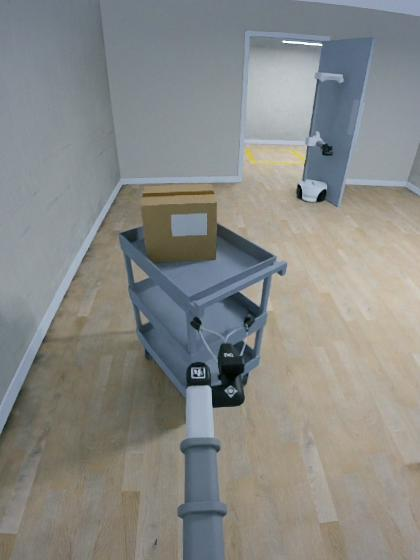

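Request:
move(
  blocking=false,
  r2={"base":{"translate_m":0.45},"pace":"slow"},
  cameras=[],
)

Request:
wait(
  seconds=7,
  cameras=["r2_head_camera","r2_wrist_camera"],
)

Scene clock: 910.00 s.
move: r2 moving
r1: as last shown
r1.lidar_m: 5.10 0.33 0.25 - 0.25 0.25 0.54 1.24 1.12 2.74 2.89 2.94
r1.motor_effort: lift_m=+16(16) arm_m=+4(4) wheel_0=-30(31) wheel_1=+33(33) wheel_2=+9(9)
r1.servo_current: wrist_yaw_rad=39(72) wrist_pitch_rad=46(52) wrist_roll_rad=46(65) gripper_m=52(59)
r1.contact_limits: strafe_m 0.9
r1.wrist_depth_mm: 135 138 - - 298 193 - / - 138 - - 301 195 - / 113 138 229 - 304 196 162 / 132 144 - - 307 196 - / - - - - 309 198 163 / - - - 198 251 198 163 / 1756 1576 179 180 179 179 -
r2.base_odometry: x=+1.484 y=-0.410 heading=-2.085
r2.turned_by_wheels: +0.000
r2.turned_by_imu: +0.001
r2.base_tilt: forward=-0.7 right=+0.1
r2.lidar_m: 0.89 1.53 1.09 1.07 1.12 1.09 1.01 1.09 1.46 3.66 3.83 1.14
r2.base_status: translate_m moving
r2.joint_positions: lift_m=+0.688 arm_m=+0.365 wrist_yaw_rad=+0.002 wrist_pitch_rad=+0.004 wrist_roll_rad=+0.002 gripper_m=+0.140
r2.joint_status: not commanded
r2.measured_speeds: translate_m=+0.048 strafe_m=+0.000 rotate_rad=-0.001 lift_m=+0.000 arm_m=+0.000 wrist_yaw_rad=+0.000 wrist_pitch_rad=+0.000 wrist_roll_rad=+0.000
r2.motor_effort: lift_m=+17(18) arm_m=+5(5) wheel_0=+8(8) wheel_1=+5(6) wheel_2=-9(10)
r2.servo_current: wrist_yaw_rad=39(59) wrist_pitch_rad=46(52) wrist_roll_rad=46(52) gripper_m=52(52)
r2.contact_limits: arm_m 0
r2.hand_pose: x=+0.8244 y=-0.0869 z=+0.8650 quat_wxyz=(+1.000, +0.001, +0.002, +0.001) (m; r2's base frame)
r2.wrist_depth_mm: - - - - - - - / - - - - - - - / - - 668 668 - - - / - - 668 676 - - - / - 676 336 345 421 512 - / - 831 289 379 212 204 - / - 891 355 - 1863 1661 1808
pictures: none
No camera images: "cameras" was empty.

Scene clock: 915.30 s.
earlier move: r2 done
r1.base_odometry: x=-1.475 y=+1.111 heading=+2.977
r1.turned_by_wheels: +0.000
r1.turned_by_imu: +0.000
r1.base_tilt: forward=-1.6 right=+1.3
r1.lidar_m: 5.11 0.33 0.25 - 0.25 0.26 0.56 1.23 1.11 2.76 2.91 2.72
r1.base_status: not commanded
r1.joint_positions: lift_m=+0.500 arm_m=+0.000 wrist_yaw_rad=+3.092 wrist_pitch_rad=+0.002 wrist_roll_rad=+0.000 gripper_m=-0.019
r1.joint_status: not commanded
r1.measured_speeds: all 0
r1.motor_effort: lift_m=+16(16) arm_m=+4(5) wheel_0=-31(31) wheel_1=+33(33) wheel_2=+9(9)
r1.servo_current: wrist_yaw_rad=46(72) wrist_pitch_rad=39(52) wrist_roll_rad=46(65) gripper_m=52(59)
r1.contact_limits: strafe_m 0.9
r1.hand_pose: x=-0.1129 y=+0.1016 z=+0.6779 quat_wxyz=(+0.025, -0.001, +0.000, +1.000) (m; r1's base frame)
r1.wrist_depth_mm: 135 138 - - 298 193 - / - 138 - - 303 195 - / 113 138 230 - 307 196 162 / 132 145 - - 309 197 - / - - - - 309 198 163 / - - - 198 252 198 163 / 1708 1661 179 180 179 179 -
r2.base_odometry: x=+1.269 y=-0.791 heading=-2.085
r2.turned_by_wheels: +0.000
r2.turned_by_imu: +0.000
r2.base_tilt: forward=-0.7 right=+0.1
r2.lidar_m: 0.79 1.19 1.11 1.03 1.12 1.52 1.43 1.52 2.06 3.63 3.81 0.97
r2.base_status: done
r2.joint_positions: lift_m=+0.688 arm_m=+0.365 wrist_yaw_rad=-0.005 wrist_pitch_rad=+0.004 wrist_roll_rad=+0.002 gripper_m=+0.140
r2.joint_status: not commanded
r2.measured_speeds: all 0
r2.motor_effort: lift_m=+18(18) arm_m=+4(5) wheel_0=+2(11) wheel_1=+3(9) wheel_2=-6(15)
r2.servo_current: wrist_yaw_rad=52(65) wrist_pitch_rad=46(52) wrist_roll_rad=39(59) gripper_m=52(59)
r2.contact_limits: arm_m 0
r2.hand_pose: x=+0.8238 y=-0.0888 z=+0.8650 quat_wxyz=(+1.000, +0.001, +0.002, -0.002) (m; r2's base frame)
r2.wrist_depth_mm: - - - - - - - / - 492 525 - - - - / - 492 521 549 - - - / - 496 521 549 - - - / 484 359 525 549 277 309 - / 615 310 202 164 188 197 - / - 1756 223 - - 1661 1808
wait: 5.30 of 7 s (r2 has come to rest)
pictures: r2_head_camera, r2_wrist_camera
Images, in order (width x height): r2_head_camera 420x560, r2_wrist_camera 616x392.

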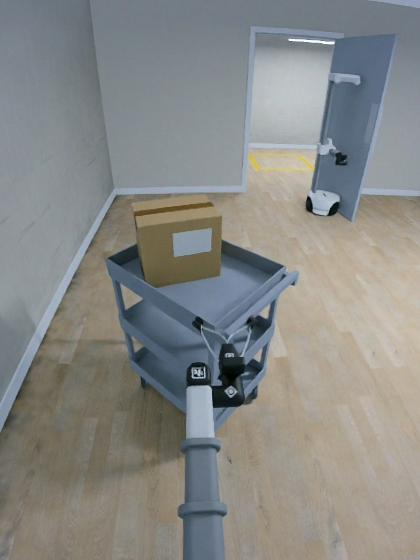

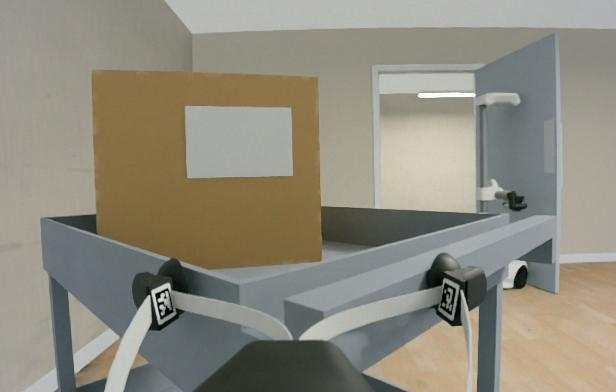

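Request:
move(
  blocking=false,
  r2={"base":{"translate_m":-0.3}},
  cameras=[],
)

Request:
wait(
  seconds=4,
  cameras=[],
)

Request:
move(
  blocking=false,
  r2={"base":{"rotate_rad":0.62},"joints":{"gripper_m":-0.02}},
  cameras=[],
)

Request:
wait(
  seconds=4,
  cameras=[],
)

Request:
move(
  blocking=false,
  r2={"base":{"strafe_m":-0.7}},
  cameras=[],
)

Request:
wait(
  seconds=5,
  cameras=["r2_head_camera","r2_wrist_camera"],
)

Scene clock: 929.90 s.
move: r2 moving
r1: as last shown
r1.lidar_m: 5.08 0.32 0.25 - 0.25 0.25 0.55 1.20 1.09 2.75 2.90 2.71
r1.servo_current: wrist_yaw_rad=26(65) wrist_pitch_rad=39(46) wrist_roll_rad=33(65) gripper_m=52(59)
r1.contact_limits: strafe_m 0.9
r1.wrist_depth_mm: 136 138 - - 298 193 - / - 138 - - 303 195 - / 113 138 229 - 304 196 162 / 132 145 - - 307 196 - / - - - - 309 198 164 / - - - 199 250 197 163 / 1708 1576 180 180 179 179 -
r2.base_odometry: x=+1.284 y=-0.764 heading=-2.086
r2.turned_by_wheels: +0.000
r2.turned_by_imu: +0.000
r2.base_tilt: forward=-0.6 right=+0.1
r2.lidar_m: 0.82 1.24 1.08 1.03 1.13 1.49 1.43 1.48 2.05 3.66 3.80 1.01
r2.base_status: translate_m moving
r2.joint_positions: lift_m=+0.688 arm_m=+0.365 wrist_yaw_rad=-0.003 wrist_pitch_rad=+0.004 wrist_roll_rad=+0.002 gripper_m=+0.140
r2.joint_status: not commanded
r2.measured_speeds: translate_m=-0.120 strafe_m=+0.000 rotate_rad=+0.001 lift_m=+0.000 arm_m=+0.000 wrist_yaw_rad=+0.000 wrist_pitch_rad=+0.000 wrist_roll_rad=+0.000
r2.motor_effort: lift_m=+18(18) arm_m=+4(5) wheel_0=-6(8) wheel_1=-7(9) wheel_2=+13(13)
r2.servo_current: wrist_yaw_rad=46(65) wrist_pitch_rad=46(46) wrist_roll_rad=46(52) gripper_m=52(52)
r2.contact_limits: arm_m 0
r2.hand_pose: x=+0.8240 y=-0.0883 z=+0.8650 quat_wxyz=(+1.000, +0.001, +0.002, -0.001) (m; r2's base frame)
r2.wrist_depth_mm: - - - - - - - / - - 549 - - - - / - 521 539 569 - - - / - 521 544 574 - - - / 530 427 535 559 268 317 - / 654 204 227 185 197 205 - / - 1983 252 - 1921 1756 1808
pictures: none
No camera images: "cameras" was empty.

Scene clock: 931.90 s.
earlier move: r2 done
r1.base_odometry: x=-1.475 y=+1.111 heading=+2.977
r1.turned_by_wheels: +0.000
r1.turned_by_imu: +0.000
r1.base_tilt: forward=-1.6 right=+1.3
r1.lidar_m: 5.12 0.34 0.25 - 0.25 0.26 0.56 1.20 1.12 2.75 2.90 2.71
r1.base_status: not commanded
r1.joint_positions: lift_m=+0.500 arm_m=+0.000 wrist_yaw_rad=+3.092 wrist_pitch_rad=+0.002 wrist_roll_rad=+0.000 gripper_m=-0.019
r1.joint_status: not commanded
r1.measured_speeds: all 0
r1.motor_effort: lift_m=+16(16) arm_m=+5(5) wheel_0=-31(31) wheel_1=+33(33) wheel_2=+9(9)
r1.servo_current: wrist_yaw_rad=33(65) wrist_pitch_rad=39(46) wrist_roll_rad=52(72) gripper_m=46(59)
r1.contact_limits: strafe_m 0.9
r1.hand_pose: x=-0.1129 y=+0.1016 z=+0.6779 quat_wxyz=(+0.025, -0.001, +0.000, +1.000) (m; r1's base frame)
r1.wrist_depth_mm: 135 138 - - 300 194 - / - 138 - - 303 195 - / 113 138 229 - 304 196 162 / 132 144 - - 307 198 - / - - - - 310 198 163 / - - - 198 251 198 163 / 1756 1661 179 179 179 179 -
r2.base_odometry: x=+1.416 y=-0.530 heading=-2.086
r2.turned_by_wheels: +0.000
r2.turned_by_imu: +0.000
r2.base_tilt: forward=-0.7 right=+0.1
r2.lidar_m: 1.07 1.49 1.09 1.05 1.08 1.23 1.15 1.18 1.64 3.66 3.84 1.39
r2.base_status: done
r2.joint_positions: lift_m=+0.688 arm_m=+0.365 wrist_yaw_rad=-0.003 wrist_pitch_rad=+0.004 wrist_roll_rad=+0.002 gripper_m=+0.140
r2.joint_status: not commanded
r2.measured_speeds: all 0
r2.motor_effort: lift_m=+18(18) arm_m=+4(5) wheel_0=-2(10) wheel_1=-3(9) wheel_2=+4(13)
r2.servo_current: wrist_yaw_rad=39(65) wrist_pitch_rad=46(52) wrist_roll_rad=52(59) gripper_m=52(59)
r2.contact_limits: arm_m 0
r2.hand_pose: x=+0.8240 y=-0.0882 z=+0.8650 quat_wxyz=(+1.000, +0.001, +0.002, -0.001) (m; r2's base frame)
r2.wrist_depth_mm: - - - - - - - / - - - - - - - / - - 788 831 - - - / - - 798 842 - - - / - - 580 504 750 - - / - - 216 508 809 - - / - 1808 - - - 1808 1756
wait: 2.00 of 4 s (r2 has come to rest)
pictures: none
No camera images: "cameras" was empty.

Scene clock: 932.40 s.
move: r2 moving
r1: as last shown
r1.lidar_m: 5.10 0.34 0.25 - 0.25 0.25 0.56 1.22 1.11 2.76 2.91 2.71
r1.motor_effort: lift_m=+16(16) arm_m=+4(5) wheel_0=-31(31) wheel_1=+33(33) wheel_2=+9(9)
r1.servo_current: wrist_yaw_rad=46(65) wrist_pitch_rad=39(46) wrist_roll_rad=65(65) gripper_m=59(65)
r1.contact_limits: strafe_m 0.9
r1.wrist_depth_mm: 136 137 - - 298 195 - / - 138 - - 304 195 - / 113 138 229 - 304 197 162 / 132 145 - - 307 198 - / - - - - 309 198 163 / - - - 198 250 198 163 / 1756 1618 179 180 179 179 -
r2.base_odometry: x=+1.416 y=-0.530 heading=-1.834
r2.turned_by_wheels: +0.251
r2.turned_by_imu: +0.244
r2.base_tilt: forward=-0.7 right=+0.1
r2.lidar_m: 1.15 1.24 1.07 1.07 1.25 1.16 1.17 1.34 2.28 3.65 4.18 1.05
r2.base_status: rotate_rad moving
r2.joint_positions: lift_m=+0.688 arm_m=+0.365 wrist_yaw_rad=-0.003 wrist_pitch_rad=+0.004 wrist_roll_rad=+0.002 gripper_m=+0.128
r2.joint_status: gripper_m moving
r2.measured_speeds: translate_m=+0.000 strafe_m=-0.001 rotate_rad=+0.976 lift_m=+0.000 arm_m=+0.000 wrist_yaw_rad=+0.000 wrist_pitch_rad=+0.000 wrist_roll_rad=+0.000
r2.motor_effort: lift_m=+18(18) arm_m=+5(5) wheel_0=-9(11) wheel_1=-9(11) wheel_2=-12(12)
r2.servo_current: wrist_yaw_rad=52(52) wrist_pitch_rad=46(46) wrist_roll_rad=46(65) gripper_m=91(104)
r2.contact_limits: arm_m 0
r2.hand_pose: x=+0.8240 y=-0.0882 z=+0.8650 quat_wxyz=(+1.000, +0.001, +0.002, -0.001) (m; r2's base frame)
r2.wrist_depth_mm: - - - - - - - / - - - - - - - / - - - - 778 - - / - - - - 788 - - / - - - - 549 455 569 / - 186 217 - 195 - - / - - 1863 - - 477 -
pictures: none
No camera images: "cameras" was empty.

Scene clock: 934.33 s.
earlier move: r2 done
r1.base_odometry: x=-1.475 y=+1.111 heading=+2.977
r1.turned_by_wheels: +0.000
r1.turned_by_imu: +0.000
r1.base_tilt: forward=-1.6 right=+1.3
r1.lidar_m: 5.13 0.30 0.25 - 0.25 0.25 0.52 1.19 1.11 2.76 2.90 2.73
r1.base_status: not commanded
r1.joint_positions: lift_m=+0.500 arm_m=+0.000 wrist_yaw_rad=+3.092 wrist_pitch_rad=+0.002 wrist_roll_rad=+0.000 gripper_m=-0.019
r1.joint_status: not commanded
r1.measured_speeds: all 0
r1.motor_effort: lift_m=+16(16) arm_m=+4(5) wheel_0=-31(31) wheel_1=+33(33) wheel_2=+9(9)
r1.servo_current: wrist_yaw_rad=46(65) wrist_pitch_rad=39(52) wrist_roll_rad=46(65) gripper_m=52(65)
r1.contact_limits: strafe_m 0.9
r1.hand_pose: x=-0.1129 y=+0.1016 z=+0.6779 quat_wxyz=(+0.025, -0.001, +0.000, +1.000) (m; r1's base frame)
r1.wrist_depth_mm: 136 138 - - 300 194 - / - 138 - - 303 195 - / 113 138 230 - 306 196 162 / 131 144 - - 307 198 - / - - - - 310 198 163 / - - - 198 251 198 163 / 1756 1618 179 179 179 179 -
r2.base_odometry: x=+1.416 y=-0.530 heading=-1.466
r2.turned_by_wheels: +0.368
r2.turned_by_imu: +0.359
r2.base_tilt: forward=-0.7 right=+0.1
r2.lidar_m: 1.37 1.06 1.07 1.16 1.17 1.17 1.26 1.84 3.68 3.91 1.17 1.05
r2.base_status: done
r2.joint_positions: lift_m=+0.688 arm_m=+0.365 wrist_yaw_rad=-0.002 wrist_pitch_rad=+0.004 wrist_roll_rad=+0.002 gripper_m=-0.019
r2.joint_status: all done
r2.measured_speeds: all 0
r2.motor_effort: lift_m=+18(18) arm_m=+4(5) wheel_0=-3(11) wheel_1=-2(11) wheel_2=-4(12)
r2.servo_current: wrist_yaw_rad=52(59) wrist_pitch_rad=39(46) wrist_roll_rad=52(65) gripper_m=91(169)
r2.contact_limits: arm_m 0
r2.hand_pose: x=+0.8241 y=-0.0881 z=+0.8650 quat_wxyz=(+1.000, +0.001, +0.002, -0.001) (m; r2's base frame)
r2.wrist_depth_mm: 691 820 - - - - - / 707 831 - - - - - / 699 820 - - - - - / 683 820 - - - - - / - - - - - - - / - - 181 200 179 - - / - - - - - 1618 -
wait: 1.93 of 4 s (r2 has come to rest)
pictures: none
No camera images: "cameras" was empty.

Scene clock: 934.83 s.
move: r2 moving
r1: as last shown
r1.lidar_m: 5.09 0.35 0.25 - 0.25 0.26 0.55 1.21 1.10 2.74 2.92 2.72
r1.motor_effort: lift_m=+16(16) arm_m=+4(5) wheel_0=-30(31) wheel_1=+33(33) wheel_2=+9(9)
r1.servo_current: wrist_yaw_rad=52(65) wrist_pitch_rad=46(46) wrist_roll_rad=33(52) gripper_m=52(59)
r1.contact_limits: strafe_m 0.9
r1.wrist_depth_mm: 136 138 - - 300 194 - / - 138 - - 304 196 - / 113 138 229 - 306 196 162 / 132 145 - - 309 198 - / - - - - 309 198 163 / - - - 199 250 198 163 / 1708 1618 179 179 179 179 -
r2.base_odometry: x=+1.380 y=-0.534 heading=-1.466
r2.turned_by_wheels: +0.000
r2.turned_by_imu: +0.000
r2.base_tilt: forward=-0.7 right=+0.1
r2.lidar_m: 1.47 1.09 1.09 1.18 1.22 1.17 1.28 1.84 3.63 3.90 1.19 1.03
r2.base_status: strafe_m moving
r2.joint_positions: lift_m=+0.688 arm_m=+0.365 wrist_yaw_rad=-0.002 wrist_pitch_rad=+0.004 wrist_roll_rad=+0.002 gripper_m=-0.019
r2.joint_status: not commanded
r2.measured_speeds: translate_m=+0.000 strafe_m=-0.141 rotate_rad=+0.002 lift_m=+0.000 arm_m=+0.000 wrist_yaw_rad=+0.000 wrist_pitch_rad=+0.000 wrist_roll_rad=+0.000
r2.motor_effort: lift_m=+18(18) arm_m=+4(5) wheel_0=+8(12) wheel_1=-11(12) wheel_2=+0(3)
r2.servo_current: wrist_yaw_rad=39(65) wrist_pitch_rad=46(46) wrist_roll_rad=52(59) gripper_m=91(98)
r2.contact_limits: arm_m 0
r2.hand_pose: x=+0.8241 y=-0.0881 z=+0.8650 quat_wxyz=(+1.000, +0.001, +0.002, -0.001) (m; r2's base frame)
r2.wrist_depth_mm: 723 831 - - - - - / 723 820 - - - - - / 723 831 - - - - - / 707 820 - - - - - / - - - - - - - / - - 181 201 179 - - / - - - - - 831 -
pictures: none
No camera images: "cameras" was empty.

Scene clock: 938.00 s.
earlier move: r2 done
r1.base_odometry: x=-1.475 y=+1.111 heading=+2.977
r1.turned_by_wheels: +0.000
r1.turned_by_imu: +0.000
r1.base_tilt: forward=-1.6 right=+1.3
r1.lidar_m: 5.12 0.34 0.25 - 0.25 0.26 0.56 1.22 1.12 2.76 2.91 2.62
r1.base_status: not commanded
r1.joint_positions: lift_m=+0.500 arm_m=+0.000 wrist_yaw_rad=+3.092 wrist_pitch_rad=+0.002 wrist_roll_rad=+0.000 gripper_m=-0.019
r1.joint_status: not commanded
r1.measured_speeds: all 0
r1.motor_effort: lift_m=+16(16) arm_m=+4(5) wheel_0=-30(31) wheel_1=+33(33) wheel_2=+9(9)
r1.servo_current: wrist_yaw_rad=46(72) wrist_pitch_rad=33(52) wrist_roll_rad=46(65) gripper_m=52(59)
r1.contact_limits: strafe_m 0.9
r1.hand_pose: x=-0.1129 y=+0.1016 z=+0.6779 quat_wxyz=(+0.025, -0.001, +0.000, +1.000) (m; r1's base frame)
r1.wrist_depth_mm: 136 137 - - 298 194 - / - 137 - - 303 195 - / 113 138 229 - 306 196 162 / 131 145 - - 306 198 - / - - - - 309 198 163 / - - - 199 251 199 163 / 1756 1618 179 180 179 179 -
r2.base_odometry: x=+0.720 y=-0.603 heading=-1.466
r2.turned_by_wheels: +0.000
r2.turned_by_imu: +0.000
r2.base_tilt: forward=-0.6 right=+0.1
r2.lidar_m: 0.86 1.66 1.61 1.76 1.58 1.54 1.66 2.42 3.07 3.33 3.53 0.90
r2.base_status: done
r2.joint_positions: lift_m=+0.688 arm_m=+0.365 wrist_yaw_rad=+0.003 wrist_pitch_rad=+0.004 wrist_roll_rad=+0.002 gripper_m=-0.019
r2.joint_status: not commanded
r2.measured_speeds: all 0
r2.motor_effort: lift_m=+18(18) arm_m=+4(5) wheel_0=+2(15) wheel_1=-3(12) wheel_2=+2(4)
r2.servo_current: wrist_yaw_rad=52(72) wrist_pitch_rad=33(46) wrist_roll_rad=52(59) gripper_m=85(98)
r2.contact_limits: arm_m 0
r2.hand_pose: x=+0.8245 y=-0.0866 z=+0.8650 quat_wxyz=(+1.000, +0.001, +0.002, +0.001) (m; r2's base frame)
r2.wrist_depth_mm: - - - - - - - / - - - - - - - / - - - 647 621 - - / - - - 640 627 - - / - - - 424 340 262 277 / - - 181 200 182 248 - / - - - - - 123 1756
wait: 3.17 of 5 s (r2 has come to rest)
pictures: r2_head_camera, r2_wrist_camera
Images, in order (width x height): r2_head_camera 420x560, r2_wrist_camera 616x392.

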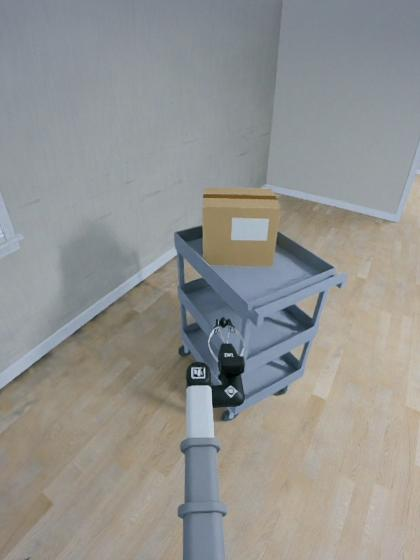

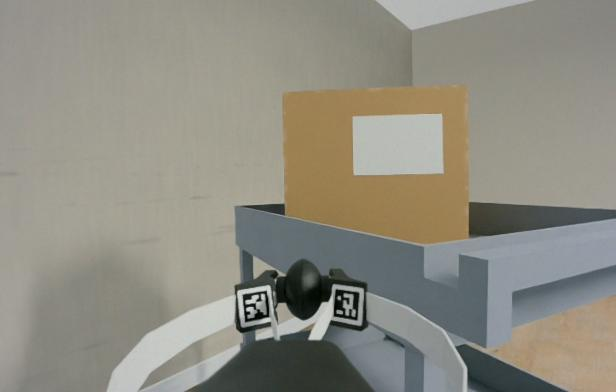

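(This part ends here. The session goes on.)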